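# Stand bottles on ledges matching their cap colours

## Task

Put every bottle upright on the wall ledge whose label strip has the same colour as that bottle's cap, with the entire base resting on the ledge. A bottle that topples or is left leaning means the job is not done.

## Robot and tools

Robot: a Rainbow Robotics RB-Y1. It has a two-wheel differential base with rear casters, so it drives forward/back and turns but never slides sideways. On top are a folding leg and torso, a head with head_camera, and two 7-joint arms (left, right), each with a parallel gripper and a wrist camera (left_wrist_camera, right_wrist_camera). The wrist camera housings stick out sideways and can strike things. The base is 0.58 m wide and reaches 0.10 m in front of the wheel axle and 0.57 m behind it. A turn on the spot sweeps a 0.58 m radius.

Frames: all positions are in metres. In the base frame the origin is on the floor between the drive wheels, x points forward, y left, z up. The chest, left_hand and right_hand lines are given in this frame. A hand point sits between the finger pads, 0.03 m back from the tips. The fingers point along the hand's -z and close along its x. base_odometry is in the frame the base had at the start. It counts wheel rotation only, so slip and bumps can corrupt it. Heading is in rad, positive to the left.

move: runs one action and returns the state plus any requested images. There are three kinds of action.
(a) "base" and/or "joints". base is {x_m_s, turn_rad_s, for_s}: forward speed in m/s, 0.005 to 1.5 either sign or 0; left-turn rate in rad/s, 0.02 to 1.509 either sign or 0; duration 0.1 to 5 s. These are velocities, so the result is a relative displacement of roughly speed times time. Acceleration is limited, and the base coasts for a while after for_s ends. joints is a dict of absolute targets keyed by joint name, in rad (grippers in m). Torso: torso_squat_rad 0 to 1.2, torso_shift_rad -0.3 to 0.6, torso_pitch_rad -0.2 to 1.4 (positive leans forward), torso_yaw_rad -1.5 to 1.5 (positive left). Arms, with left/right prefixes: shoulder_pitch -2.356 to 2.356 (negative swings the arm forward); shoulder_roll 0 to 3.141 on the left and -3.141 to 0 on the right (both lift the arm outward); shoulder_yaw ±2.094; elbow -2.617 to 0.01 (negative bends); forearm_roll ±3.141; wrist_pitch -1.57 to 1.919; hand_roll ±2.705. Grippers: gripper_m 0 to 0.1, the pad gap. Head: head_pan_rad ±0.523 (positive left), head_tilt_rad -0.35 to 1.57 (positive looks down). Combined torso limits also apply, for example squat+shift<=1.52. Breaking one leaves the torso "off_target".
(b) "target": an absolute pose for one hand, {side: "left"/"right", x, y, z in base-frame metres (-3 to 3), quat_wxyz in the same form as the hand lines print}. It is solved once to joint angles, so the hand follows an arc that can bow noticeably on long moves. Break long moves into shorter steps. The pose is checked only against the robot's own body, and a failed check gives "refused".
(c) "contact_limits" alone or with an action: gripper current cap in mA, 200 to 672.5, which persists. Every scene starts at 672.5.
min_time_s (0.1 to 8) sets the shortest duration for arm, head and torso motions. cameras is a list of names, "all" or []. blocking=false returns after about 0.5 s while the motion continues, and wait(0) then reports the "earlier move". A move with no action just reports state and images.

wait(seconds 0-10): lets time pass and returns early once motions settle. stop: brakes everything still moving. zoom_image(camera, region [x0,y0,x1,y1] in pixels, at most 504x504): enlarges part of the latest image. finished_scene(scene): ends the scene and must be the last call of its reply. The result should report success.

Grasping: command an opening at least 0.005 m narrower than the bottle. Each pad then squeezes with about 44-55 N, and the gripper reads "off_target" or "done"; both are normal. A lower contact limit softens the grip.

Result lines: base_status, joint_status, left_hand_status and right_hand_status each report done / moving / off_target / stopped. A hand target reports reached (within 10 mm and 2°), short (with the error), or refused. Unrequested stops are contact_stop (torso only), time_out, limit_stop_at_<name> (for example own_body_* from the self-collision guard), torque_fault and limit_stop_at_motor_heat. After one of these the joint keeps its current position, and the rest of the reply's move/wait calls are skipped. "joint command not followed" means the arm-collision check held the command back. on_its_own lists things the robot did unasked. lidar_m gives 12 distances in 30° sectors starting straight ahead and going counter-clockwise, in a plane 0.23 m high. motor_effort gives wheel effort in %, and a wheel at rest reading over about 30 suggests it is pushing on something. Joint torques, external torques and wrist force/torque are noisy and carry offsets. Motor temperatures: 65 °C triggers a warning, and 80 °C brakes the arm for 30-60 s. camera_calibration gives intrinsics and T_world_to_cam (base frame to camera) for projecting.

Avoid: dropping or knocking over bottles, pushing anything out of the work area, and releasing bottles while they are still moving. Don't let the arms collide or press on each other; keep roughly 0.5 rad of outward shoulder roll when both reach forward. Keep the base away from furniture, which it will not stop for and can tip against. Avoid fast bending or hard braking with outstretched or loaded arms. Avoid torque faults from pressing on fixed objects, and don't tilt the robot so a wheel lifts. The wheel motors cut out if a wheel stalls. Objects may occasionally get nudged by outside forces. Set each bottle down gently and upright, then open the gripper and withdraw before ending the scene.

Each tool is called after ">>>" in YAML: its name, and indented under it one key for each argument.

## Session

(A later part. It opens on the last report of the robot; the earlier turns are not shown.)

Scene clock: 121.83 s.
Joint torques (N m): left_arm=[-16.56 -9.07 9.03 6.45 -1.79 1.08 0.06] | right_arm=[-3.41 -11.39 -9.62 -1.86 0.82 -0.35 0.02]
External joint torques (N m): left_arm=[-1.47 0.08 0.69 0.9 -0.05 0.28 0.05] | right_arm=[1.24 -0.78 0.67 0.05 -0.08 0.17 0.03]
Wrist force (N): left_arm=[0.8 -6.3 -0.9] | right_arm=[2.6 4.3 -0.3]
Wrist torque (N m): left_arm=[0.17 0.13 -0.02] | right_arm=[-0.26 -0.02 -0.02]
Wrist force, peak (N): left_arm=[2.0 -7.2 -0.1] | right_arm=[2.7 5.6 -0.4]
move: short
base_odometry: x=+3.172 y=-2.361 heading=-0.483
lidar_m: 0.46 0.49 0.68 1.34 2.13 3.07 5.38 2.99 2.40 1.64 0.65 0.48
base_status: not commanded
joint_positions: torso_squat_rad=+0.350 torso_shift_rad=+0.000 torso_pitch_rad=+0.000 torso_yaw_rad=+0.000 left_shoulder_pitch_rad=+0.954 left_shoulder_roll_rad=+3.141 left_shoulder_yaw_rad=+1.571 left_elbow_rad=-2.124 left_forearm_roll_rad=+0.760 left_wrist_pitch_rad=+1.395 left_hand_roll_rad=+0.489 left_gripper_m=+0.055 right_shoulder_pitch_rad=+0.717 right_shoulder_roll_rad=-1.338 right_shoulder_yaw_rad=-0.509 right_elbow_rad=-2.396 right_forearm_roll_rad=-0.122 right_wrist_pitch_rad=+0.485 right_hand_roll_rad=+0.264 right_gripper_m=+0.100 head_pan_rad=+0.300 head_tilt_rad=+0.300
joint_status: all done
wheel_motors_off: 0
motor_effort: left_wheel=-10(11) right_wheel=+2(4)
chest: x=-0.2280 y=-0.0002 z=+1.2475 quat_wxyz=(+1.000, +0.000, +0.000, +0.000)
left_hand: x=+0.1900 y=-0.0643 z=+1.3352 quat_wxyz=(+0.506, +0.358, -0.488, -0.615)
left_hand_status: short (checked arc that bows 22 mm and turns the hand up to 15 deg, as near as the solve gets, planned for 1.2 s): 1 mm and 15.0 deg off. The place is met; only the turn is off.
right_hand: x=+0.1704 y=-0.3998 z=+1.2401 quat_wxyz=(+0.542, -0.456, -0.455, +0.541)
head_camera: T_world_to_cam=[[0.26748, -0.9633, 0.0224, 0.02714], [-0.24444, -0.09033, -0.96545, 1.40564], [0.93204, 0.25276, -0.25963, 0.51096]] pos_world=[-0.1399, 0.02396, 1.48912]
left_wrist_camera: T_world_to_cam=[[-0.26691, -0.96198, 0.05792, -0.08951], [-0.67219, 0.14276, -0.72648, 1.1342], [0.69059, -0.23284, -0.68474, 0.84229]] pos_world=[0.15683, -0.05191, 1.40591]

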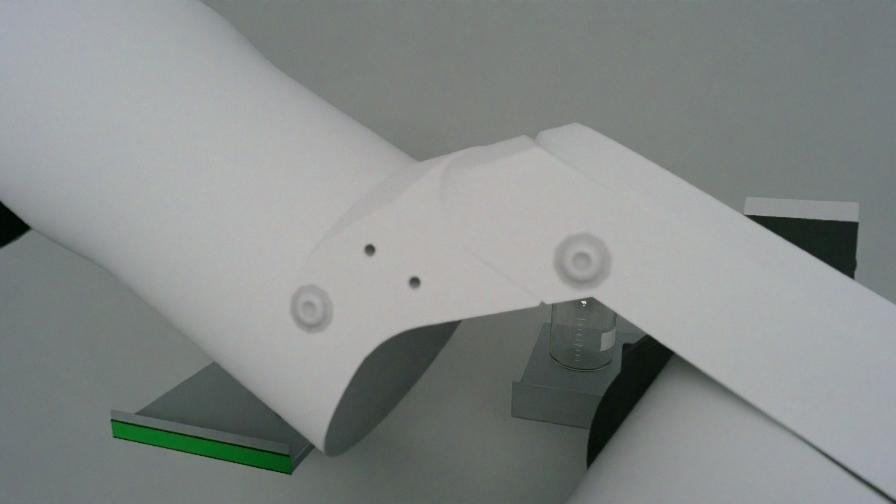

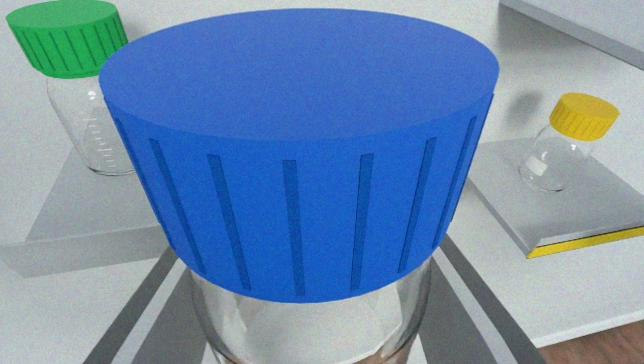

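>>> move:
  target: {"side": "left", "x": 0.18, "y": 0.15, "z": 1.36, "quat_wxyz": [0.5417, 0.4545, -0.4545, -0.5417]}
  min_time_s: 1.2

>>> move:
  target: {"side": "left", "x": 0.18, "y": 0.38, "z": 1.38, "quat_wxyz": [0.5417, 0.4545, -0.4545, -0.5417]}
  min_time_s: 1.2

>>> move:
  joints: {"left_shoulder_pitch_rad": 0.717, "left_shoulder_roll_rad": 1.338, "left_shoulder_yaw_rad": 0.509, "left_elbow_rad": -2.396, "left_forearm_roll_rad": 0.122, "left_wrist_pitch_rad": 0.485, "left_hand_roll_rad": -0.264}
  min_time_s: 1.5
  cameras: ["head_camera", "left_wrist_camera"]

Scene clock: 126.53 s.
Joint torques (N m): left_arm=[-14.49 -1 6.14 5.18 -2.18 0.83 0.07] | right_arm=[-3.04 -11.24 -9.02 -1.89 0.78 -0.47 -0.19]
External joint torques (N m): left_arm=[-2.45 0.73 -1.17 -0.08 -0.37 0 0.06] | right_arm=[1.61 -0.63 1.27 0.02 -0.13 0.06 -0.18]
Wrist force (N): left_arm=[0.9 -6.4 0.0] | right_arm=[3.0 4.5 -0.6]
Wrist torque (N m): left_arm=[0.17 0.12 -0.03] | right_arm=[-0.24 0.08 -0.01]
Wrist force, peak (N): left_arm=[0.4 -7.3 0.0] | right_arm=[2.8 5.7 -0.6]
move: done
base_odometry: x=+3.172 y=-2.361 heading=-0.483
lidar_m: 0.46 0.48 0.69 1.34 2.13 3.08 5.37 3.00 2.39 1.65 0.65 0.48
base_status: not commanded
joint_positions: torso_squat_rad=+0.350 torso_shift_rad=+0.000 torso_pitch_rad=+0.000 torso_yaw_rad=+0.000 left_shoulder_pitch_rad=+0.934 left_shoulder_roll_rad=+2.500 left_shoulder_yaw_rad=+1.395 left_elbow_rad=-2.584 left_forearm_roll_rad=+0.645 left_wrist_pitch_rad=+1.468 left_hand_roll_rad=+0.432 left_gripper_m=+0.055 right_shoulder_pitch_rad=+0.717 right_shoulder_roll_rad=-1.338 right_shoulder_yaw_rad=-0.509 right_elbow_rad=-2.396 right_forearm_roll_rad=-0.122 right_wrist_pitch_rad=+0.485 right_hand_roll_rad=+0.264 right_gripper_m=+0.100 head_pan_rad=+0.300 head_tilt_rad=+0.300
joint_status: all done
wheel_motors_off: 0
motor_effort: left_wheel=-10(11) right_wheel=+3(4)
chest: x=-0.2280 y=-0.0002 z=+1.2475 quat_wxyz=(+1.000, +0.000, +0.000, +0.000)
left_hand: x=+0.1799 y=+0.1500 z=+1.3601 quat_wxyz=(+0.542, +0.455, -0.455, -0.541)
left_hand_status: reached (checked arc that bows 22 mm and turns the hand up to 15 deg, planned for 1.2 s): 0 mm and 0.1 deg off.
right_hand: x=+0.1704 y=-0.3997 z=+1.2401 quat_wxyz=(+0.542, -0.456, -0.455, +0.541)
pictures: none

Scene clock: 128.40 s.
Joint torques (N m): left_arm=[-6.5 6.61 9.12 3.87 -1.09 -0.85 0.56] | right_arm=[-3.52 -10.91 -9.36 -1.68 0.91 -0.3 0]
External joint torques (N m): left_arm=[-0.6 1.83 -0.94 0.37 -0.16 -0.02 0.55] | right_arm=[1.13 -0.31 0.93 0.23 0 0.23 0.01]
Wrist force (N): left_arm=[1.1 -6.7 -0.2] | right_arm=[3.1 4.2 -0.8]
Wrist torque (N m): left_arm=[0.21 0.13 -0.01] | right_arm=[-0.23 0.07 -0.03]
Wrist force, peak (N): left_arm=[0.2 -8.5 -0.3] | right_arm=[3.7 5.3 -0.2]
move: done
base_odometry: x=+3.172 y=-2.361 heading=-0.483
lidar_m: 0.46 0.48 0.69 1.34 2.13 3.08 5.38 3.00 2.40 1.65 0.65 0.48
base_status: not commanded
joint_positions: torso_squat_rad=+0.350 torso_shift_rad=+0.000 torso_pitch_rad=+0.000 torso_yaw_rad=+0.000 left_shoulder_pitch_rad=+1.077 left_shoulder_roll_rad=+1.583 left_shoulder_yaw_rad=+1.317 left_elbow_rad=-2.373 left_forearm_roll_rad=+0.791 left_wrist_pitch_rad=+0.603 left_hand_roll_rad=-0.415 left_gripper_m=+0.055 right_shoulder_pitch_rad=+0.717 right_shoulder_roll_rad=-1.338 right_shoulder_yaw_rad=-0.509 right_elbow_rad=-2.396 right_forearm_roll_rad=-0.122 right_wrist_pitch_rad=+0.485 right_hand_roll_rad=+0.264 right_gripper_m=+0.100 head_pan_rad=+0.300 head_tilt_rad=+0.300
joint_status: all done
wheel_motors_off: 0
motor_effort: left_wheel=-11(11) right_wheel=+2(4)
chest: x=-0.2280 y=-0.0002 z=+1.2475 quat_wxyz=(+1.000, +0.000, +0.000, +0.000)
left_hand: x=+0.1799 y=+0.3798 z=+1.3803 quat_wxyz=(+0.541, +0.456, -0.456, -0.540)
left_hand_status: reached (checked arc that bows 25 mm and turns the hand up to 7 deg, planned for 1.2 s): 0 mm and 0.4 deg off.
right_hand: x=+0.1704 y=-0.3997 z=+1.2401 quat_wxyz=(+0.542, -0.456, -0.455, +0.541)
pictures: none

Scene clock: 130.20 s.
Joint torques (N m): left_arm=[-5.8 10.62 9.36 -2.77 -0.83 -0.69 0.53] | right_arm=[-3.94 -11.16 -9.53 -1.61 0.83 -0.36 -0.09]
External joint torques (N m): left_arm=[-0.78 0.64 -1.03 -0.82 -0.04 -0.15 0.52] | right_arm=[0.71 -0.55 0.76 0.3 -0.08 0.17 -0.08]
Wrist force (N): left_arm=[1.0 -6.3 -0.1] | right_arm=[2.7 4.5 -0.3]
Wrist torque (N m): left_arm=[0.16 0.14 -0.16] | right_arm=[-0.25 -0.02 -0.04]
Wrist force, peak (N): left_arm=[1.9 -7.0 -0.3] | right_arm=[3.3 5.2 -0.4]
move: done
base_odometry: x=+3.172 y=-2.361 heading=-0.483
lidar_m: 0.46 0.48 0.69 1.34 2.12 3.07 5.38 2.99 2.39 1.65 0.65 0.48
base_status: not commanded
joint_positions: torso_squat_rad=+0.350 torso_shift_rad=+0.000 torso_pitch_rad=+0.000 torso_yaw_rad=+0.000 left_shoulder_pitch_rad=+0.717 left_shoulder_roll_rad=+1.338 left_shoulder_yaw_rad=+0.509 left_elbow_rad=-2.396 left_forearm_roll_rad=+0.122 left_wrist_pitch_rad=+0.485 left_hand_roll_rad=-0.264 left_gripper_m=+0.055 right_shoulder_pitch_rad=+0.717 right_shoulder_roll_rad=-1.338 right_shoulder_yaw_rad=-0.509 right_elbow_rad=-2.396 right_forearm_roll_rad=-0.122 right_wrist_pitch_rad=+0.485 right_hand_roll_rad=+0.264 right_gripper_m=+0.100 head_pan_rad=+0.300 head_tilt_rad=+0.300
joint_status: all done
wheel_motors_off: 0
motor_effort: left_wheel=-11(11) right_wheel=+3(4)
chest: x=-0.2280 y=-0.0002 z=+1.2475 quat_wxyz=(+1.000, +0.000, +0.000, +0.000)
left_hand: x=+0.1705 y=+0.3994 z=+1.2410 quat_wxyz=(+0.541, +0.457, -0.454, -0.541)
right_hand: x=+0.1704 y=-0.3997 z=+1.2401 quat_wxyz=(+0.542, -0.456, -0.455, +0.541)
head_camera: T_world_to_cam=[[0.26748, -0.9633, 0.0224, 0.02714], [-0.24444, -0.09033, -0.96545, 1.40564], [0.93204, 0.25276, -0.25963, 0.51096]] pos_world=[-0.1399, 0.02396, 1.48912]
left_wrist_camera: T_world_to_cam=[[-0.03425, -0.99941, -0.00185, 0.40629], [-0.61094, 0.0224, -0.79136, 1.10457], [0.79094, -0.02598, -0.61135, 0.70855]] pos_world=[0.12832, 0.39971, 1.30803]

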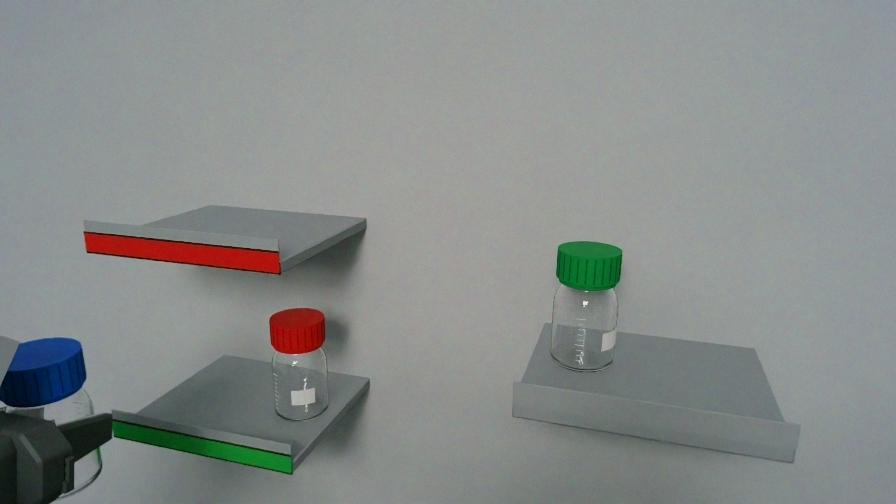

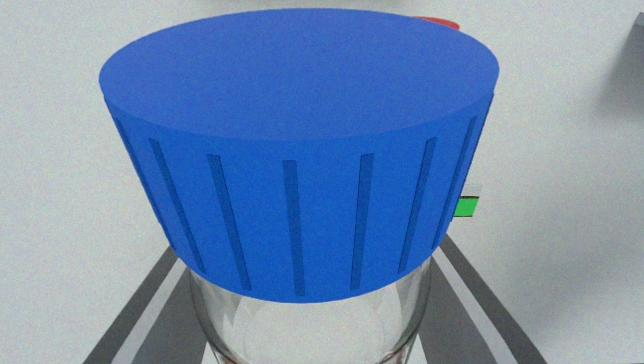

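>>> move:
  target: {"side": "left", "x": 0.18, "y": 0.24, "z": 1.27, "quat_wxyz": [0.4664, 0.3913, -0.5099, -0.6078]}
  min_time_s: 1.2

>>> move:
  target: {"side": "left", "x": 0.18, "y": 0.10, "z": 1.30, "quat_wxyz": [0.4116, 0.3454, -0.5421, -0.6461]}
  min_time_s: 1.2
  cameras: ["head_camera", "left_wrist_camera"]

Scene clock: 132.30 s.
Joint torques (N m): left_arm=[-9.14 12.14 8.22 -0.03 -1.42 0.34 0.11] | right_arm=[-3.14 -11.1 -9.28 -1.83 0.73 -0.34 -0.11]
External joint torques (N m): left_arm=[-0.5 1.11 -0.87 -0.34 -0.21 -0.07 0.1] | right_arm=[1.51 -0.49 1.02 0.08 -0.17 0.19 -0.1]
Wrist force (N): left_arm=[0.9 -6.3 -0.2] | right_arm=[3.2 4.0 -0.6]
Wrist torque (N m): left_arm=[0.17 0.14 -0.16] | right_arm=[-0.14 0.06 -0.02]
Wrist force, peak (N): left_arm=[0.6 -7.4 -0.5] | right_arm=[2.8 5.5 -0.8]
move: done
base_odometry: x=+3.172 y=-2.361 heading=-0.483
lidar_m: 0.46 0.48 0.69 1.34 2.12 3.08 5.37 2.99 2.39 1.65 0.65 0.48
base_status: not commanded
joint_positions: torso_squat_rad=+0.350 torso_shift_rad=+0.000 torso_pitch_rad=+0.000 torso_yaw_rad=+0.000 left_shoulder_pitch_rad=+0.014 left_shoulder_roll_rad=+1.782 left_shoulder_yaw_rad=-0.163 left_elbow_rad=-2.587 left_forearm_roll_rad=-0.080 left_wrist_pitch_rad=+0.717 left_hand_roll_rad=+0.214 left_gripper_m=+0.055 right_shoulder_pitch_rad=+0.717 right_shoulder_roll_rad=-1.338 right_shoulder_yaw_rad=-0.509 right_elbow_rad=-2.396 right_forearm_roll_rad=-0.122 right_wrist_pitch_rad=+0.485 right_hand_roll_rad=+0.264 right_gripper_m=+0.100 head_pan_rad=+0.300 head_tilt_rad=+0.300
joint_status: all done
wheel_motors_off: 0
motor_effort: left_wheel=-10(11) right_wheel=+2(4)
chest: x=-0.2280 y=-0.0002 z=+1.2475 quat_wxyz=(+1.000, +0.000, +0.000, +0.000)
left_hand: x=+0.1798 y=+0.2397 z=+1.2698 quat_wxyz=(+0.465, +0.388, -0.511, -0.610)
left_hand_status: reached (checked arc that bows 15 mm and turns the hand up to 16 deg, planned for 1.2 s): 0 mm and 0.5 deg off.
right_hand: x=+0.1704 y=-0.3997 z=+1.2401 quat_wxyz=(+0.542, -0.456, -0.455, +0.541)
pictures: none

Scene clock: 133.83 s.
Joint torques (N m): left_arm=[-13.34 8.77 8.78 -0.6 -2.09 -1.01 0.5] | right_arm=[-3.35 -10.75 -9.2 -1.72 0.69 -0.44 0.02]
External joint torques (N m): left_arm=[-0.45 1.34 -0.46 -0.21 -0.43 -0.36 0.49] | right_arm=[1.3 -0.14 1.1 0.19 -0.21 0.09 0.03]
Wrist force (N): left_arm=[1.0 -6.5 -0.1] | right_arm=[3.0 4.7 -0.3]
Wrist torque (N m): left_arm=[0.18 0.11 -0.03] | right_arm=[-0.29 0.03 0.01]
Wrist force, peak (N): left_arm=[0.4 -7.6 -0.3] | right_arm=[2.5 5.6 -0.5]
move: done
base_odometry: x=+3.172 y=-2.361 heading=-0.483
lidar_m: 0.46 0.49 0.68 1.35 2.13 3.08 5.38 2.99 2.39 1.64 0.64 0.48
base_status: not commanded
joint_positions: torso_squat_rad=+0.350 torso_shift_rad=+0.000 torso_pitch_rad=+0.000 torso_yaw_rad=+0.000 left_shoulder_pitch_rad=-0.808 left_shoulder_roll_rad=+1.212 left_shoulder_yaw_rad=-0.631 left_elbow_rad=-2.596 left_forearm_roll_rad=+0.322 left_wrist_pitch_rad=+1.132 left_hand_roll_rad=-0.316 left_gripper_m=+0.055 right_shoulder_pitch_rad=+0.717 right_shoulder_roll_rad=-1.338 right_shoulder_yaw_rad=-0.509 right_elbow_rad=-2.396 right_forearm_roll_rad=-0.122 right_wrist_pitch_rad=+0.485 right_hand_roll_rad=+0.264 right_gripper_m=+0.100 head_pan_rad=+0.300 head_tilt_rad=+0.300
joint_status: all done
wheel_motors_off: 0
motor_effort: left_wheel=-11(11) right_wheel=+3(4)
chest: x=-0.2280 y=-0.0002 z=+1.2475 quat_wxyz=(+1.000, +0.000, +0.000, +0.000)
left_hand: x=+0.1797 y=+0.1000 z=+1.3000 quat_wxyz=(+0.410, +0.344, -0.543, -0.647)
left_hand_status: reached (checked arc that bows 37 mm and turns the hand up to 10 deg, planned for 1.2 s): 0 mm and 0.2 deg off.
right_hand: x=+0.1704 y=-0.3997 z=+1.2401 quat_wxyz=(+0.542, -0.456, -0.455, +0.541)
head_camera: T_world_to_cam=[[0.26748, -0.9633, 0.0224, 0.02714], [-0.24444, -0.09033, -0.96545, 1.40564], [0.93204, 0.25276, -0.25963, 0.51096]] pos_world=[-0.1399, 0.02396, 1.48912]
left_wrist_camera: T_world_to_cam=[[-0.45899, -0.88844, 0.00119, 0.16867], [-0.54515, 0.28058, -0.78999, 1.12412], [0.70152, -0.36325, -0.61312, 0.78156]] pos_world=[0.14195, 0.11835, 1.36703]

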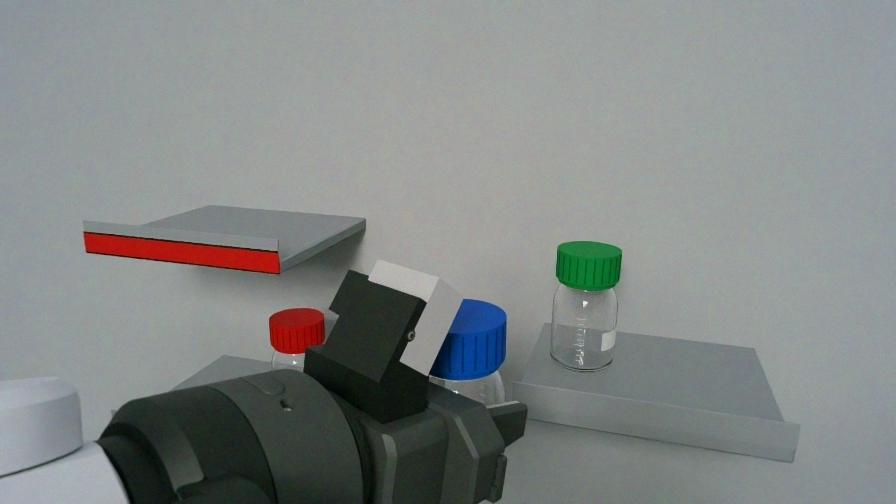

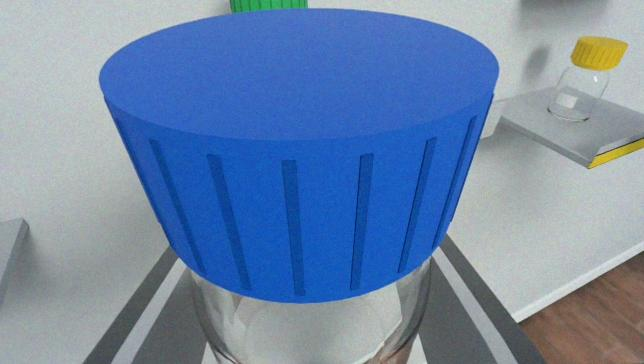

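>>> move:
  target: {"side": "left", "x": 0.20, "y": -0.03, "z": 1.325, "quat_wxyz": [0.4116, 0.3454, -0.5421, -0.6461]}
  min_time_s: 1.2

>>> move:
  target: {"side": "left", "x": 0.24, "y": -0.065, "z": 1.33, "quat_wxyz": [0.4116, 0.3454, -0.5421, -0.6461]}
  min_time_s: 0.8
  cameras: ["head_camera", "left_wrist_camera"]

Scene clock: 136.90 s.
Joint torques (N m): left_arm=[-18.1 5.67 9.01 -0.46 -2.25 -0.96 0.02] | right_arm=[-3.89 -11.21 -9.52 -1.85 0.93 -0.33 -0.06]
External joint torques (N m): left_arm=[-1.23 1.1 -1.11 0.54 -0.41 -0.19 0.01] | right_arm=[0.77 -0.6 0.77 0.06 0.02 0.19 -0.05]
Wrist force (N): left_arm=[1.1 -6.5 -0.2] | right_arm=[2.3 5.1 -0.2]
Wrist torque (N m): left_arm=[0.17 0.14 -0.04] | right_arm=[-0.30 -0.03 -0.04]
Wrist force, peak (N): left_arm=[0.2 -7.2 -0.5] | right_arm=[3.3 5.4 -1.1]
move: done
base_odometry: x=+3.172 y=-2.361 heading=-0.483
lidar_m: 0.46 0.49 0.68 1.34 2.13 3.07 5.38 2.99 2.39 1.65 0.65 0.48
base_status: not commanded
joint_positions: torso_squat_rad=+0.350 torso_shift_rad=+0.000 torso_pitch_rad=+0.000 torso_yaw_rad=+0.000 left_shoulder_pitch_rad=-1.199 left_shoulder_roll_rad=+0.657 left_shoulder_yaw_rad=-0.832 left_elbow_rad=-2.308 left_forearm_roll_rad=+0.237 left_wrist_pitch_rad=+1.490 left_hand_roll_rad=-0.380 left_gripper_m=+0.055 right_shoulder_pitch_rad=+0.717 right_shoulder_roll_rad=-1.338 right_shoulder_yaw_rad=-0.509 right_elbow_rad=-2.396 right_forearm_roll_rad=-0.122 right_wrist_pitch_rad=+0.485 right_hand_roll_rad=+0.264 right_gripper_m=+0.100 head_pan_rad=+0.300 head_tilt_rad=+0.300
joint_status: all done
wheel_motors_off: 0
motor_effort: left_wheel=-11(11) right_wheel=+3(4)
chest: x=-0.2280 y=-0.0002 z=+1.2475 quat_wxyz=(+1.000, +0.000, +0.000, +0.000)
left_hand: x=+0.1999 y=-0.0299 z=+1.3252 quat_wxyz=(+0.411, +0.345, -0.542, -0.646)
left_hand_status: reached (checked arc that bows 21 mm and turns the hand up to 4 deg, planned for 1.2 s): 0 mm and 0.0 deg off.
right_hand: x=+0.1704 y=-0.3997 z=+1.2401 quat_wxyz=(+0.542, -0.456, -0.455, +0.541)
pictures: none

Scene clock: 138.03 s.
Joint torques (N m): left_arm=[-20.28 5.24 9.48 -1.34 -2.11 -0.87 0.14] | right_arm=[-4.14 -11.27 -9.23 -1.87 1 -0.47 -0.1]
External joint torques (N m): left_arm=[-1.74 0.42 -1.36 0.24 -0.35 -0.03 0.12] | right_arm=[0.51 -0.67 1.06 0.04 0.09 0.06 -0.09]
Wrist force (N): left_arm=[1.2 -6.6 0.0] | right_arm=[3.7 4.6 -1.0]
Wrist torque (N m): left_arm=[0.16 0.14 -0.05] | right_arm=[-0.23 0.12 -0.04]
Wrist force, peak (N): left_arm=[0.6 -7.0 -0.6] | right_arm=[3.5 5.2 -0.3]
move: done
base_odometry: x=+3.172 y=-2.361 heading=-0.483
lidar_m: 0.46 0.49 0.69 1.34 2.13 3.08 5.38 3.00 2.39 1.65 0.64 0.47
base_status: not commanded
joint_positions: torso_squat_rad=+0.350 torso_shift_rad=+0.000 torso_pitch_rad=+0.000 torso_yaw_rad=+0.000 left_shoulder_pitch_rad=-1.265 left_shoulder_roll_rad=+0.552 left_shoulder_yaw_rad=-0.850 left_elbow_rad=-2.068 left_forearm_roll_rad=+0.224 left_wrist_pitch_rad=+1.376 left_hand_roll_rad=-0.419 left_gripper_m=+0.055 right_shoulder_pitch_rad=+0.717 right_shoulder_roll_rad=-1.338 right_shoulder_yaw_rad=-0.509 right_elbow_rad=-2.396 right_forearm_roll_rad=-0.122 right_wrist_pitch_rad=+0.485 right_hand_roll_rad=+0.264 right_gripper_m=+0.100 head_pan_rad=+0.300 head_tilt_rad=+0.300
joint_status: all done
wheel_motors_off: 0
motor_effort: left_wheel=-11(11) right_wheel=+3(4)
chest: x=-0.2280 y=-0.0002 z=+1.2475 quat_wxyz=(+1.000, +0.000, +0.000, +0.000)
left_hand: x=+0.2400 y=-0.0649 z=+1.3302 quat_wxyz=(+0.412, +0.345, -0.542, -0.646)
left_hand_status: reached (checked arc that bows 9 mm and turns the hand up to 1 deg, planned for 0.8 s): 0 mm and 0.0 deg off.
right_hand: x=+0.1704 y=-0.3997 z=+1.2401 quat_wxyz=(+0.542, -0.456, -0.455, +0.541)
head_camera: T_world_to_cam=[[0.26748, -0.9633, 0.0224, 0.02714], [-0.24444, -0.09033, -0.96545, 1.40564], [0.93204, 0.25276, -0.25963, 0.51096]] pos_world=[-0.1399, 0.02396, 1.48912]
left_wrist_camera: T_world_to_cam=[[-0.45514, -0.89042, 0.00148, 0.04845], [-0.54673, 0.27815, -0.78976, 1.22702], [0.7028, -0.36026, -0.61342, 0.69814]] pos_world=[0.20224, -0.04665, 1.39723]

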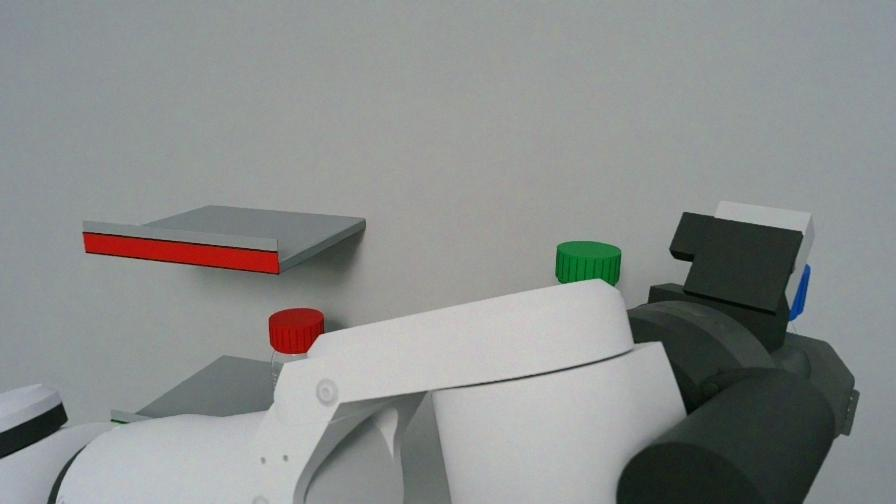

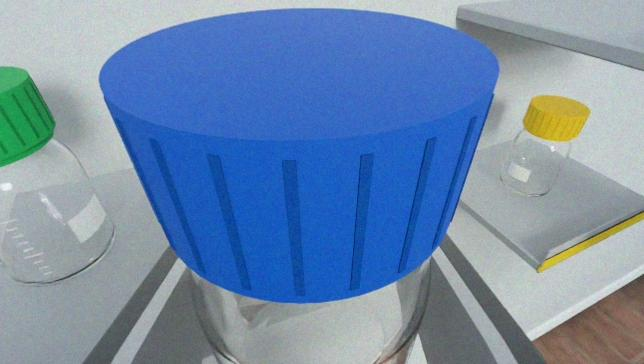

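>>> move:
  target: {"side": "left", "x": 0.29, "y": -0.063, "z": 1.335, "quat_wxyz": [0.4116, 0.3454, -0.5421, -0.6461]}
  min_time_s: 0.8

>>> move:
  target: {"side": "left", "x": 0.335, "y": -0.063, "z": 1.33, "quat_wxyz": [0.4116, 0.3454, -0.5421, -0.6461]}
  min_time_s: 0.7

>>> move:
  target: {"side": "left", "x": 0.375, "y": -0.063, "z": 1.318, "quat_wxyz": [0.4116, 0.3454, -0.5421, -0.6461]}
  min_time_s: 0.7
  cameras: ["head_camera", "left_wrist_camera"]

Scene clock: 139.97 s.
Joint torques (N m): left_arm=[-22.16 6.08 13.18 -1.92 -1.78 -1 0.04] | right_arm=[-3.6 -11.45 -9.06 -1.8 0.71 -0.23 -0.14]
External joint torques (N m): left_arm=[-1.98 0.56 2 0.12 -0.18 -0.03 0.03] | right_arm=[1.05 -0.84 1.23 0.11 -0.2 0.3 -0.13]
Wrist force (N): left_arm=[0.9 -6.5 -0.4] | right_arm=[3.5 4.4 -0.4]
Wrist torque (N m): left_arm=[0.17 0.12 -0.02] | right_arm=[-0.22 0.11 -0.04]
Wrist force, peak (N): left_arm=[1.0 -7.2 -0.1] | right_arm=[3.1 5.1 -0.9]
move: done
base_odometry: x=+3.172 y=-2.361 heading=-0.483
lidar_m: 0.46 0.49 0.68 1.34 2.12 3.07 5.38 2.99 2.39 1.66 0.65 0.48
base_status: not commanded
joint_positions: torso_squat_rad=+0.350 torso_shift_rad=+0.000 torso_pitch_rad=+0.000 torso_yaw_rad=+0.000 left_shoulder_pitch_rad=-1.280 left_shoulder_roll_rad=+0.551 left_shoulder_yaw_rad=-0.826 left_elbow_rad=-1.872 left_forearm_roll_rad=+0.262 left_wrist_pitch_rad=+1.201 left_hand_roll_rad=-0.486 left_gripper_m=+0.055 right_shoulder_pitch_rad=+0.717 right_shoulder_roll_rad=-1.338 right_shoulder_yaw_rad=-0.509 right_elbow_rad=-2.396 right_forearm_roll_rad=-0.122 right_wrist_pitch_rad=+0.485 right_hand_roll_rad=+0.264 right_gripper_m=+0.100 head_pan_rad=+0.300 head_tilt_rad=+0.300
joint_status: all done
wheel_motors_off: 0
motor_effort: left_wheel=-10(11) right_wheel=+3(4)
chest: x=-0.2280 y=-0.0002 z=+1.2475 quat_wxyz=(+1.000, +0.000, +0.000, +0.000)
left_hand: x=+0.2892 y=-0.0624 z=+1.3348 quat_wxyz=(+0.412, +0.346, -0.542, -0.646)
left_hand_status: reached (checked arc that bows 5 mm and turns the hand up to 1 deg, planned for 0.8 s): 1 mm and 0.0 deg off.
right_hand: x=+0.1704 y=-0.3997 z=+1.2401 quat_wxyz=(+0.542, -0.456, -0.455, +0.541)
pictures: none

Scene clock: 141.00 s.
Joint torques (N m): left_arm=[-23.91 6.39 13.05 -2.64 -1.54 -1.14 0.14] | right_arm=[-3.4 -10.74 -9.65 -1.56 0.8 -0.39 -0.14]
External joint torques (N m): left_arm=[-2.15 0.26 1.87 0.03 -0.14 -0.07 0.13] | right_arm=[1.25 -0.13 0.64 0.35 -0.1 0.13 -0.13]
Wrist force (N): left_arm=[1.1 -6.2 -0.2] | right_arm=[2.9 5.0 -0.7]
Wrist torque (N m): left_arm=[0.14 0.11 -0.03] | right_arm=[-0.26 0.02 -0.06]
Wrist force, peak (N): left_arm=[1.4 -7.2 0.1] | right_arm=[3.4 5.3 0.0]
move: done
base_odometry: x=+3.172 y=-2.361 heading=-0.483
lidar_m: 0.46 0.49 0.68 1.33 2.13 3.07 5.37 2.99 2.40 1.65 0.65 0.48
base_status: not commanded
joint_positions: torso_squat_rad=+0.350 torso_shift_rad=+0.000 torso_pitch_rad=+0.000 torso_yaw_rad=+0.000 left_shoulder_pitch_rad=-1.298 left_shoulder_roll_rad=+0.519 left_shoulder_yaw_rad=-0.825 left_elbow_rad=-1.659 left_forearm_roll_rad=+0.282 left_wrist_pitch_rad=+1.033 left_hand_roll_rad=-0.547 left_gripper_m=+0.055 right_shoulder_pitch_rad=+0.717 right_shoulder_roll_rad=-1.338 right_shoulder_yaw_rad=-0.509 right_elbow_rad=-2.396 right_forearm_roll_rad=-0.122 right_wrist_pitch_rad=+0.485 right_hand_roll_rad=+0.264 right_gripper_m=+0.100 head_pan_rad=+0.300 head_tilt_rad=+0.300
joint_status: all done
wheel_motors_off: 0
motor_effort: left_wheel=-11(11) right_wheel=+2(3)
chest: x=-0.2280 y=-0.0002 z=+1.2475 quat_wxyz=(+1.000, +0.000, +0.000, +0.000)
left_hand: x=+0.3350 y=-0.0629 z=+1.3299 quat_wxyz=(+0.412, +0.345, -0.542, -0.646)
left_hand_status: reached (checked arc that bows 6 mm and turns the hand up to 1 deg, planned for 0.7 s): 0 mm and 0.0 deg off.
right_hand: x=+0.1704 y=-0.3997 z=+1.2401 quat_wxyz=(+0.542, -0.456, -0.455, +0.541)
pictures: none

Scene clock: 142.03 s.
Joint torques (N m): left_arm=[-25.37 7.11 9.83 -3.18 -1.32 -1.22 0.12] | right_arm=[-3.38 -10.99 -9.29 -1.55 0.79 -0.4 -0.06]
External joint torques (N m): left_arm=[-2.22 0.46 -0.96 0.1 -0.15 -0.07 0.11] | right_arm=[1.27 -0.38 1 0.36 -0.11 0.12 -0.05]
Wrist force (N): left_arm=[1.3 -6.8 -0.1] | right_arm=[3.2 4.9 -0.7]
Wrist torque (N m): left_arm=[0.20 0.13 -0.01] | right_arm=[-0.31 0.04 -0.06]
Wrist force, peak (N): left_arm=[1.0 -7.5 -0.4] | right_arm=[3.7 5.0 0.2]
move: done
base_odometry: x=+3.172 y=-2.361 heading=-0.483
lidar_m: 0.46 0.49 0.68 1.34 2.13 3.08 5.37 2.99 2.38 1.65 0.65 0.48
base_status: not commanded
joint_positions: torso_squat_rad=+0.350 torso_shift_rad=+0.000 torso_pitch_rad=+0.000 torso_yaw_rad=+0.000 left_shoulder_pitch_rad=-1.316 left_shoulder_roll_rad=+0.471 left_shoulder_yaw_rad=-0.831 left_elbow_rad=-1.447 left_forearm_roll_rad=+0.293 left_wrist_pitch_rad=+0.874 left_hand_roll_rad=-0.598 left_gripper_m=+0.055 right_shoulder_pitch_rad=+0.717 right_shoulder_roll_rad=-1.338 right_shoulder_yaw_rad=-0.509 right_elbow_rad=-2.396 right_forearm_roll_rad=-0.122 right_wrist_pitch_rad=+0.485 right_hand_roll_rad=+0.264 right_gripper_m=+0.100 head_pan_rad=+0.300 head_tilt_rad=+0.300
joint_status: all done
wheel_motors_off: 0
motor_effort: left_wheel=-11(11) right_wheel=+2(4)
chest: x=-0.2280 y=-0.0002 z=+1.2475 quat_wxyz=(+1.000, +0.000, +0.000, +0.000)
left_hand: x=+0.3750 y=-0.0629 z=+1.3182 quat_wxyz=(+0.412, +0.345, -0.542, -0.646)
left_hand_status: reached (checked arc that bows 6 mm and turns the hand up to 1 deg, planned for 0.7 s): 0 mm and 0.0 deg off.
right_hand: x=+0.1704 y=-0.3997 z=+1.2401 quat_wxyz=(+0.542, -0.456, -0.455, +0.541)
head_camera: T_world_to_cam=[[0.26748, -0.9633, 0.0224, 0.02714], [-0.24444, -0.09033, -0.96545, 1.40564], [0.93204, 0.25276, -0.25963, 0.51096]] pos_world=[-0.1399, 0.02396, 1.48912]
left_wrist_camera: T_world_to_cam=[[-0.45504, -0.89047, 0.0014, 0.11177], [-0.54671, 0.27814, -0.78977, 1.29082], [0.70288, -0.36015, -0.6134, 0.59657]] pos_world=[0.33724, -0.04465, 1.38523]

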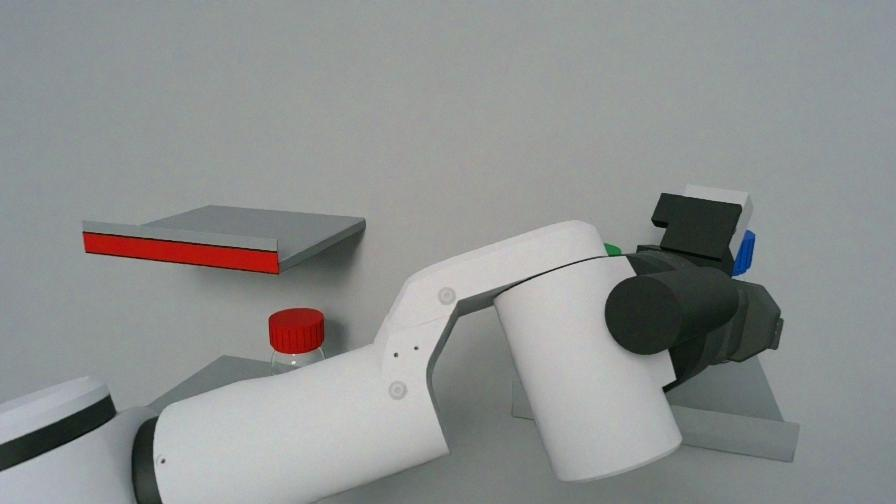

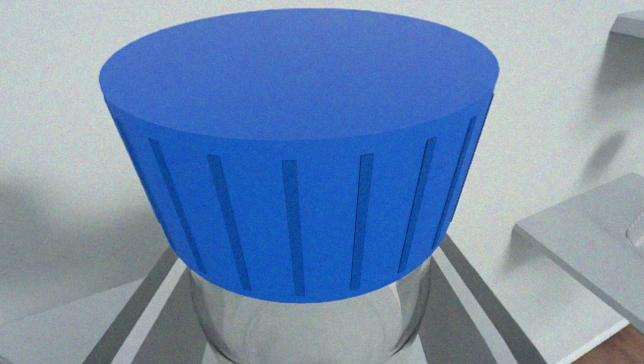

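>>> move:
  target: {"side": "left", "x": 0.377, "y": -0.063, "z": 1.306, "quat_wxyz": [0.4116, 0.3454, -0.5421, -0.6461]}
  min_time_s: 0.7

>>> move:
  target: {"side": "left", "x": 0.377, "y": -0.063, "z": 1.302, "quat_wxyz": [0.4116, 0.3454, -0.5421, -0.6461]}
  min_time_s: 0.5

>>> move:
  target: {"side": "left", "x": 0.377, "y": -0.063, "z": 1.298, "quat_wxyz": [0.4116, 0.3454, -0.5421, -0.6461]}
  min_time_s: 0.5

Scene clock: 143.43 s.
Joint torques (N m): left_arm=[-24.33 6.33 9.59 -2.72 -1.52 -1.57 0.57] | right_arm=[-3.36 -11.18 -9.31 -1.59 0.86 -0.28 0.01]
External joint torques (N m): left_arm=[-1.17 -0.14 -1.18 0.76 -0.36 -0.44 0.56] | right_arm=[1.29 -0.57 0.98 0.32 -0.04 0.25 0.02]
Wrist force (N): left_arm=[0.9 -6.4 -0.1] | right_arm=[2.3 4.6 0.0]
Wrist torque (N m): left_arm=[0.15 0.11 -0.16] | right_arm=[-0.25 -0.07 -0.03]
Wrist force, peak (N): left_arm=[1.3 -6.9 -0.2] | right_arm=[3.1 5.1 0.1]
move: done
base_odometry: x=+3.172 y=-2.361 heading=-0.483
lidar_m: 0.46 0.49 0.69 1.34 2.13 3.07 5.38 2.99 2.39 1.66 0.65 0.48
base_status: not commanded
joint_positions: torso_squat_rad=+0.350 torso_shift_rad=+0.000 torso_pitch_rad=+0.000 torso_yaw_rad=+0.000 left_shoulder_pitch_rad=-1.294 left_shoulder_roll_rad=+0.464 left_shoulder_yaw_rad=-0.840 left_elbow_rad=-1.442 left_forearm_roll_rad=+0.266 left_wrist_pitch_rad=+0.856 left_hand_roll_rad=-0.587 left_gripper_m=+0.055 right_shoulder_pitch_rad=+0.717 right_shoulder_roll_rad=-1.338 right_shoulder_yaw_rad=-0.509 right_elbow_rad=-2.396 right_forearm_roll_rad=-0.122 right_wrist_pitch_rad=+0.485 right_hand_roll_rad=+0.264 right_gripper_m=+0.100 head_pan_rad=+0.300 head_tilt_rad=+0.300
joint_status: all done
wheel_motors_off: 0
motor_effort: left_wheel=-10(11) right_wheel=+2(4)
chest: x=-0.2280 y=-0.0002 z=+1.2475 quat_wxyz=(+1.000, +0.000, +0.000, +0.000)
left_hand: x=+0.3766 y=-0.0628 z=+1.3064 quat_wxyz=(+0.412, +0.345, -0.542, -0.646)
left_hand_status: reached (checked arc that bows 1 mm and turns the hand up to 0 deg, planned for 0.7 s): 1 mm and 0.0 deg off.
right_hand: x=+0.1704 y=-0.3997 z=+1.2401 quat_wxyz=(+0.542, -0.456, -0.455, +0.541)
pictures: none

Scene clock: 144.27 s.
Joint torques (N m): left_arm=[-24.05 6.1 9.24 -3.04 -1.66 -1.48 0.55] | right_arm=[-3.36 -10.88 -9.33 -1.68 0.83 -0.36 -0.07]
External joint torques (N m): left_arm=[-0.9 -0.3 -1.52 0.52 -0.49 -0.35 0.54] | right_arm=[1.29 -0.27 0.96 0.23 -0.07 0.17 -0.06]
Wrist force (N): left_arm=[1.4 -6.6 0.0] | right_arm=[2.3 4.2 -0.6]
Wrist torque (N m): left_arm=[0.17 0.17 -0.15] | right_arm=[-0.20 -0.09 -0.01]
Wrist force, peak (N): left_arm=[1.3 -6.8 -0.2] | right_arm=[2.9 5.2 -0.7]
move: done
base_odometry: x=+3.172 y=-2.361 heading=-0.483
lidar_m: 0.46 0.48 0.69 1.34 2.13 3.07 5.38 2.99 2.39 1.65 0.64 0.48
base_status: not commanded
joint_positions: torso_squat_rad=+0.350 torso_shift_rad=+0.000 torso_pitch_rad=+0.000 torso_yaw_rad=+0.000 left_shoulder_pitch_rad=-1.285 left_shoulder_roll_rad=+0.461 left_shoulder_yaw_rad=-0.842 left_elbow_rad=-1.441 left_forearm_roll_rad=+0.254 left_wrist_pitch_rad=+0.850 left_hand_roll_rad=-0.582 left_gripper_m=+0.055 right_shoulder_pitch_rad=+0.717 right_shoulder_roll_rad=-1.338 right_shoulder_yaw_rad=-0.509 right_elbow_rad=-2.396 right_forearm_roll_rad=-0.122 right_wrist_pitch_rad=+0.485 right_hand_roll_rad=+0.264 right_gripper_m=+0.100 head_pan_rad=+0.300 head_tilt_rad=+0.300
joint_status: all done
wheel_motors_off: 0
motor_effort: left_wheel=-10(11) right_wheel=+3(3)
chest: x=-0.2280 y=-0.0002 z=+1.2475 quat_wxyz=(+1.000, +0.000, +0.000, +0.000)
left_hand: x=+0.3770 y=-0.0629 z=+1.3024 quat_wxyz=(+0.412, +0.345, -0.542, -0.646)
left_hand_status: reached (checked arc that bows 0 mm and turns the hand up to 0 deg, planned for 0.5 s): 0 mm and 0.0 deg off.
right_hand: x=+0.1704 y=-0.3997 z=+1.2401 quat_wxyz=(+0.542, -0.456, -0.455, +0.541)
pictures: none

Scene clock: 145.10 s.
Joint torques (N m): left_arm=[-23.96 6.08 8.98 -4.54 -1.63 -1.62 0.55] | right_arm=[-3.49 -10.83 -9.13 -1.86 0.81 -0.42 -0.1]
External joint torques (N m): left_arm=[-0.82 -0.25 -1.77 -0.92 -0.47 -0.5 0.53] | right_arm=[1.16 -0.22 1.16 0.06 -0.09 0.11 -0.09]
Wrist force (N): left_arm=[1.3 -6.5 -0.1] | right_arm=[2.8 4.3 0.0]
Wrist torque (N m): left_arm=[0.16 0.17 -0.16] | right_arm=[-0.22 0.01 0.03]
Wrist force, peak (N): left_arm=[1.4 -7.0 -0.1] | right_arm=[2.7 5.8 -0.7]
move: done
base_odometry: x=+3.172 y=-2.361 heading=-0.483
lidar_m: 0.46 0.48 0.69 1.34 2.12 3.08 5.38 2.99 2.40 1.65 0.66 0.47
base_status: not commanded
joint_positions: torso_squat_rad=+0.350 torso_shift_rad=+0.000 torso_pitch_rad=+0.000 torso_yaw_rad=+0.000 left_shoulder_pitch_rad=-1.277 left_shoulder_roll_rad=+0.458 left_shoulder_yaw_rad=-0.844 left_elbow_rad=-1.441 left_forearm_roll_rad=+0.243 left_wrist_pitch_rad=+0.846 left_hand_roll_rad=-0.577 left_gripper_m=+0.055 right_shoulder_pitch_rad=+0.717 right_shoulder_roll_rad=-1.338 right_shoulder_yaw_rad=-0.509 right_elbow_rad=-2.396 right_forearm_roll_rad=-0.122 right_wrist_pitch_rad=+0.485 right_hand_roll_rad=+0.264 right_gripper_m=+0.100 head_pan_rad=+0.300 head_tilt_rad=+0.300
joint_status: all done
wheel_motors_off: 0
motor_effort: left_wheel=-10(11) right_wheel=+2(4)
chest: x=-0.2280 y=-0.0002 z=+1.2475 quat_wxyz=(+1.000, +0.000, +0.000, +0.000)
left_hand: x=+0.3771 y=-0.0628 z=+1.2984 quat_wxyz=(+0.412, +0.346, -0.542, -0.646)
left_hand_status: reached (checked arc that bows 0 mm and turns the hand up to 0 deg, planned for 0.5 s): 0 mm and 0.0 deg off.
right_hand: x=+0.1704 y=-0.3997 z=+1.2401 quat_wxyz=(+0.542, -0.456, -0.455, +0.541)
pictures: none

>>> move:
  target: {"side": "left", "x": 0.377, "y": -0.063, "z": 1.295, "quat_wxyz": [0.4116, 0.3454, -0.5421, -0.6461]}
  min_time_s: 0.4

>>> move:
  target: {"side": "left", "x": 0.377, "y": -0.063, "z": 1.292, "quat_wxyz": [0.4116, 0.3454, -0.5421, -0.6461]}
  min_time_s: 0.4

Scene clock: 146.57 s.
Joint torques (N m): left_arm=[-24.31 6.4 9.38 -4.81 -1.52 -1.51 0.57] | right_arm=[-3.93 -11.15 -9.41 -1.85 0.8 -0.56 0.12]
External joint torques (N m): left_arm=[-1.19 0.13 -1.36 -1.12 -0.35 -0.4 0.55] | right_arm=[0.72 -0.54 0.88 0.06 -0.11 -0.03 0.13]
Wrist force (N): left_arm=[1.1 -6.4 -0.5] | right_arm=[2.2 4.5 -0.5]
Wrist torque (N m): left_arm=[0.17 0.13 -0.15] | right_arm=[-0.24 -0.06 -0.02]
Wrist force, peak (N): left_arm=[1.2 -6.9 -0.2] | right_arm=[3.7 5.3 0.4]
move: done
base_odometry: x=+3.172 y=-2.361 heading=-0.483
lidar_m: 0.46 0.49 0.68 1.34 2.13 3.07 5.38 2.99 2.39 1.66 0.65 0.48
base_status: not commanded
joint_positions: torso_squat_rad=+0.350 torso_shift_rad=+0.000 torso_pitch_rad=+0.000 torso_yaw_rad=+0.000 left_shoulder_pitch_rad=-1.270 left_shoulder_roll_rad=+0.456 left_shoulder_yaw_rad=-0.846 left_elbow_rad=-1.442 left_forearm_roll_rad=+0.235 left_wrist_pitch_rad=+0.843 left_hand_roll_rad=-0.574 left_gripper_m=+0.055 right_shoulder_pitch_rad=+0.717 right_shoulder_roll_rad=-1.338 right_shoulder_yaw_rad=-0.509 right_elbow_rad=-2.396 right_forearm_roll_rad=-0.122 right_wrist_pitch_rad=+0.485 right_hand_roll_rad=+0.264 right_gripper_m=+0.100 head_pan_rad=+0.300 head_tilt_rad=+0.300
joint_status: all done
wheel_motors_off: 0
motor_effort: left_wheel=-10(11) right_wheel=+3(4)
chest: x=-0.2280 y=-0.0002 z=+1.2475 quat_wxyz=(+1.000, +0.000, +0.000, +0.000)
left_hand: x=+0.3772 y=-0.0628 z=+1.2953 quat_wxyz=(+0.412, +0.346, -0.542, -0.646)
left_hand_status: reached (checked arc that bows 0 mm and turns the hand up to 0 deg, planned for 0.4 s): 0 mm and 0.0 deg off.
right_hand: x=+0.1704 y=-0.3997 z=+1.2401 quat_wxyz=(+0.542, -0.456, -0.455, +0.541)
pictures: none

Scene clock: 147.30 s.
Joint torques (N m): left_arm=[-21.89 5.67 7.24 -4.43 -0.78 -0.86 0.5] | right_arm=[-3.93 -11.19 -9.48 -1.8 0.88 -0.55 0.07]
External joint torques (N m): left_arm=[1.22 -0.55 -3.49 -0.7 0.38 0.25 0.49] | right_arm=[0.72 -0.58 0.82 0.11 -0.02 -0.03 0.08]
Wrist force (N): left_arm=[-0.3 -1.5 0.4] | right_arm=[2.3 4.2 0.0]
Wrist torque (N m): left_arm=[0.19 0.13 -0.17] | right_arm=[-0.15 -0.06 -0.01]
Wrist force, peak (N): left_arm=[1.0 -6.7 -0.3] | right_arm=[2.9 5.2 -1.0]
move: done
base_odometry: x=+3.172 y=-2.361 heading=-0.483
lidar_m: 0.47 0.49 0.68 1.34 2.12 3.07 5.38 2.99 2.39 1.65 0.65 0.48
base_status: not commanded
joint_positions: torso_squat_rad=+0.350 torso_shift_rad=+0.000 torso_pitch_rad=+0.000 torso_yaw_rad=+0.000 left_shoulder_pitch_rad=-1.264 left_shoulder_roll_rad=+0.455 left_shoulder_yaw_rad=-0.847 left_elbow_rad=-1.442 left_forearm_roll_rad=+0.227 left_wrist_pitch_rad=+0.840 left_hand_roll_rad=-0.571 left_gripper_m=+0.055 right_shoulder_pitch_rad=+0.717 right_shoulder_roll_rad=-1.338 right_shoulder_yaw_rad=-0.509 right_elbow_rad=-2.396 right_forearm_roll_rad=-0.122 right_wrist_pitch_rad=+0.485 right_hand_roll_rad=+0.264 right_gripper_m=+0.100 head_pan_rad=+0.300 head_tilt_rad=+0.300
joint_status: all done
wheel_motors_off: 0
motor_effort: left_wheel=-11(11) right_wheel=+3(4)
chest: x=-0.2280 y=-0.0002 z=+1.2475 quat_wxyz=(+1.000, +0.000, +0.000, +0.000)
left_hand: x=+0.3772 y=-0.0628 z=+1.2930 quat_wxyz=(+0.411, +0.346, -0.542, -0.646)
left_hand_status: reached (checked arc that bows 0 mm and turns the hand up to 0 deg, planned for 0.4 s): 1 mm and 0.1 deg off.
right_hand: x=+0.1704 y=-0.3997 z=+1.2401 quat_wxyz=(+0.542, -0.456, -0.455, +0.541)
pictures: none

>>> move:
  joints: {"left_gripper_m": 0.076}

>>> move:
  target: {"side": "left", "x": 0.336, "y": -0.044, "z": 1.297, "quat_wxyz": [0.4116, 0.3454, -0.5421, -0.6461]}
  min_time_s: 0.8

>>> move:
  target: {"side": "left", "x": 0.287, "y": -0.021, "z": 1.302, "quat_wxyz": [0.4116, 0.3454, -0.5421, -0.6461]}
  min_time_s: 0.8

>>> move:
  target: {"side": "left", "x": 0.20, "y": 0.02, "z": 1.305, "quat_wxyz": [0.4116, 0.3454, -0.5421, -0.6461]}
  min_time_s: 0.8
  cameras: ["left_wrist_camera"]

Scene clock: 149.77 s.
Joint torques (N m): left_arm=[-22.78 5.99 8.24 -4.33 -0.96 -0.96 0.51] | right_arm=[-3.58 -11.21 -9.66 -1.65 0.73 -0.43 0]
External joint torques (N m): left_arm=[0.33 -0.22 -2.49 -0.59 0.2 0.15 0.49] | right_arm=[1.07 -0.6 0.63 0.27 -0.18 0.1 0.01]
Wrist force (N): left_arm=[1.1 -5.0 0.2] | right_arm=[2.3 4.7 0.5]
Wrist torque (N m): left_arm=[0.18 0.14 -0.15] | right_arm=[-0.25 -0.02 -0.02]
Wrist force, peak (N): left_arm=[1.2 -5.5 0.1] | right_arm=[2.6 5.6 -0.5]
move: done
base_odometry: x=+3.172 y=-2.361 heading=-0.483
lidar_m: 0.46 0.48 0.68 1.34 2.13 3.08 5.38 2.99 2.40 1.65 0.65 0.48
base_status: not commanded
joint_positions: torso_squat_rad=+0.350 torso_shift_rad=+0.000 torso_pitch_rad=+0.000 torso_yaw_rad=+0.000 left_shoulder_pitch_rad=-1.264 left_shoulder_roll_rad=+0.454 left_shoulder_yaw_rad=-0.848 left_elbow_rad=-1.442 left_forearm_roll_rad=+0.227 left_wrist_pitch_rad=+0.840 left_hand_roll_rad=-0.571 left_gripper_m=+0.076 right_shoulder_pitch_rad=+0.717 right_shoulder_roll_rad=-1.338 right_shoulder_yaw_rad=-0.509 right_elbow_rad=-2.396 right_forearm_roll_rad=-0.122 right_wrist_pitch_rad=+0.485 right_hand_roll_rad=+0.264 right_gripper_m=+0.100 head_pan_rad=+0.300 head_tilt_rad=+0.300
joint_status: all done
wheel_motors_off: 0
motor_effort: left_wheel=-10(11) right_wheel=+3(3)
chest: x=-0.2280 y=-0.0002 z=+1.2475 quat_wxyz=(+1.000, +0.000, +0.000, +0.000)
left_hand: x=+0.3771 y=-0.0628 z=+1.2927 quat_wxyz=(+0.412, +0.346, -0.542, -0.646)
right_hand: x=+0.1704 y=-0.3997 z=+1.2401 quat_wxyz=(+0.542, -0.456, -0.455, +0.541)
pictures: none

Scene clock: 150.90 s.
Joint torques (N m): left_arm=[-21.99 7.16 12.89 -3.71 -1.49 -1.12 0.53] | right_arm=[-4.18 -10.51 -9.03 -1.68 0.71 -0.67 -0.29]
External joint torques (N m): left_arm=[-0.48 1.45 1.61 -0.51 -0.13 -0.09 0.52] | right_arm=[0.47 0.1 1.26 0.23 -0.19 -0.14 -0.28]
Wrist force (N): left_arm=[1.0 -5.1 -0.1] | right_arm=[3.2 4.0 -0.5]
Wrist torque (N m): left_arm=[0.19 0.15 -0.15] | right_arm=[-0.17 0.08 -0.03]
Wrist force, peak (N): left_arm=[0.7 -5.8 0.3] | right_arm=[4.0 4.9 -0.4]
move: done
base_odometry: x=+3.172 y=-2.361 heading=-0.483
lidar_m: 0.46 0.49 0.69 1.34 2.13 3.08 5.37 2.99 2.39 1.64 0.65 0.48
base_status: not commanded
joint_positions: torso_squat_rad=+0.350 torso_shift_rad=+0.000 torso_pitch_rad=+0.000 torso_yaw_rad=+0.000 left_shoulder_pitch_rad=-1.196 left_shoulder_roll_rad=+0.557 left_shoulder_yaw_rad=-0.840 left_elbow_rad=-1.713 left_forearm_roll_rad=+0.219 left_wrist_pitch_rad=+0.985 left_hand_roll_rad=-0.526 left_gripper_m=+0.076 right_shoulder_pitch_rad=+0.717 right_shoulder_roll_rad=-1.338 right_shoulder_yaw_rad=-0.509 right_elbow_rad=-2.396 right_forearm_roll_rad=-0.122 right_wrist_pitch_rad=+0.485 right_hand_roll_rad=+0.264 right_gripper_m=+0.100 head_pan_rad=+0.300 head_tilt_rad=+0.300
joint_status: all done
wheel_motors_off: 0
motor_effort: left_wheel=-11(11) right_wheel=+3(4)
chest: x=-0.2280 y=-0.0002 z=+1.2475 quat_wxyz=(+1.000, +0.000, +0.000, +0.000)
left_hand: x=+0.3360 y=-0.0441 z=+1.2971 quat_wxyz=(+0.411, +0.345, -0.542, -0.646)
left_hand_status: reached (checked arc that bows 11 mm and turns the hand up to 2 deg, planned for 0.8 s): 0 mm and 0.0 deg off.
right_hand: x=+0.1704 y=-0.3997 z=+1.2401 quat_wxyz=(+0.542, -0.456, -0.455, +0.541)
pictures: none

Scene clock: 152.03 s.
Joint torques (N m): left_arm=[-20.24 6.27 12.16 -2.97 -1.5 -1.02 0.54] | right_arm=[-3.3 -11.16 -9.06 -1.77 0.73 -0.33 -0.05]
External joint torques (N m): left_arm=[-0.71 0.89 0.96 -0.46 0.05 -0.07 0.53] | right_arm=[1.35 -0.55 1.23 0.14 -0.17 0.2 -0.04]
Wrist force (N): left_arm=[1.1 -5.1 0.2] | right_arm=[2.9 4.3 -0.2]
Wrist torque (N m): left_arm=[0.18 0.15 -0.15] | right_arm=[-0.19 -0.01 -0.01]
Wrist force, peak (N): left_arm=[0.9 -5.9 0.1] | right_arm=[2.6 5.5 0.6]
move: done
base_odometry: x=+3.172 y=-2.361 heading=-0.483
lidar_m: 0.46 0.49 0.68 1.34 2.13 3.08 5.37 3.00 2.39 1.65 0.65 0.48
base_status: not commanded
joint_positions: torso_squat_rad=+0.350 torso_shift_rad=+0.000 torso_pitch_rad=+0.000 torso_yaw_rad=+0.000 left_shoulder_pitch_rad=-1.132 left_shoulder_roll_rad=+0.666 left_shoulder_yaw_rad=-0.824 left_elbow_rad=-1.992 left_forearm_roll_rad=+0.221 left_wrist_pitch_rad=+1.137 left_hand_roll_rad=-0.478 left_gripper_m=+0.076 right_shoulder_pitch_rad=+0.717 right_shoulder_roll_rad=-1.338 right_shoulder_yaw_rad=-0.509 right_elbow_rad=-2.396 right_forearm_roll_rad=-0.122 right_wrist_pitch_rad=+0.485 right_hand_roll_rad=+0.264 right_gripper_m=+0.100 head_pan_rad=+0.300 head_tilt_rad=+0.300
joint_status: all done
wheel_motors_off: 0
motor_effort: left_wheel=-10(11) right_wheel=+3(4)
chest: x=-0.2280 y=-0.0002 z=+1.2475 quat_wxyz=(+1.000, +0.000, +0.000, +0.000)
left_hand: x=+0.2870 y=-0.0211 z=+1.3021 quat_wxyz=(+0.411, +0.345, -0.542, -0.646)
left_hand_status: reached (checked arc that bows 11 mm and turns the hand up to 2 deg, planned for 0.8 s): 0 mm and 0.0 deg off.
right_hand: x=+0.1704 y=-0.3997 z=+1.2401 quat_wxyz=(+0.542, -0.456, -0.455, +0.541)
pictures: none

Scene clock: 153.17 s.
Joint torques (N m): left_arm=[-16.14 6.13 10.89 -1.58 -1.7 -1.03 0.36] | right_arm=[-3.86 -11.15 -9.41 -1.58 0.75 -0.4 -0.07]
External joint torques (N m): left_arm=[-0.21 0.96 1.07 -0.27 0.09 -0.25 0.35] | right_arm=[0.79 -0.54 0.88 0.33 -0.16 0.13 -0.06]
Wrist force (N): left_arm=[0.9 -5.0 -0.1] | right_arm=[2.9 4.2 -0.5]
Wrist torque (N m): left_arm=[0.18 0.11 -0.14] | right_arm=[-0.18 0.04 -0.02]
Wrist force, peak (N): left_arm=[2.2 -5.7 0.3] | right_arm=[2.4 5.6 -0.7]
move: done
base_odometry: x=+3.172 y=-2.361 heading=-0.483
lidar_m: 0.46 0.49 0.69 1.34 2.13 3.07 5.37 2.99 2.39 1.65 0.64 0.48
base_status: not commanded
joint_positions: torso_squat_rad=+0.350 torso_shift_rad=+0.000 torso_pitch_rad=+0.000 torso_yaw_rad=+0.000 left_shoulder_pitch_rad=-1.039 left_shoulder_roll_rad=+0.831 left_shoulder_yaw_rad=-0.787 left_elbow_rad=-2.421 left_forearm_roll_rad=+0.235 left_wrist_pitch_rad=+1.374 left_hand_roll_rad=-0.387 left_gripper_m=+0.076 right_shoulder_pitch_rad=+0.717 right_shoulder_roll_rad=-1.338 right_shoulder_yaw_rad=-0.509 right_elbow_rad=-2.396 right_forearm_roll_rad=-0.122 right_wrist_pitch_rad=+0.485 right_hand_roll_rad=+0.264 right_gripper_m=+0.100 head_pan_rad=+0.300 head_tilt_rad=+0.300
joint_status: all done
wheel_motors_off: 0
motor_effort: left_wheel=-10(11) right_wheel=+4(4)
chest: x=-0.2280 y=-0.0002 z=+1.2475 quat_wxyz=(+1.000, +0.000, +0.000, +0.000)
left_hand: x=+0.2002 y=+0.0197 z=+1.3049 quat_wxyz=(+0.411, +0.346, -0.542, -0.646)
left_hand_status: reached (checked arc that bows 15 mm and turns the hand up to 3 deg, planned for 0.8 s): 0 mm and 0.0 deg off.
right_hand: x=+0.1703 y=-0.3997 z=+1.2401 quat_wxyz=(+0.542, -0.456, -0.455, +0.541)
left_wrist_camera: T_world_to_cam=[[-0.45546, -0.89026, 0.00057, 0.1069], [-0.54642, 0.27904, -0.78966, 1.16164], [0.70284, -0.35997, -0.61354, 0.74125]] pos_world=[0.16245, 0.03785, 1.37203]

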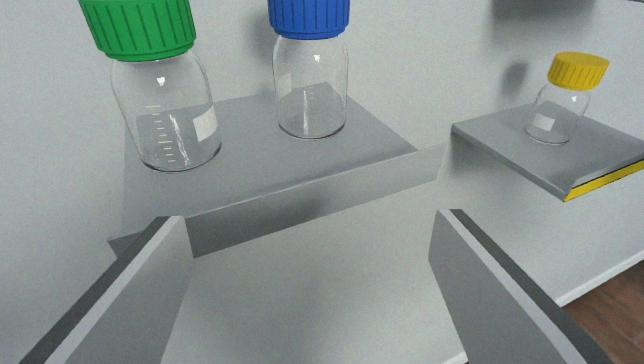

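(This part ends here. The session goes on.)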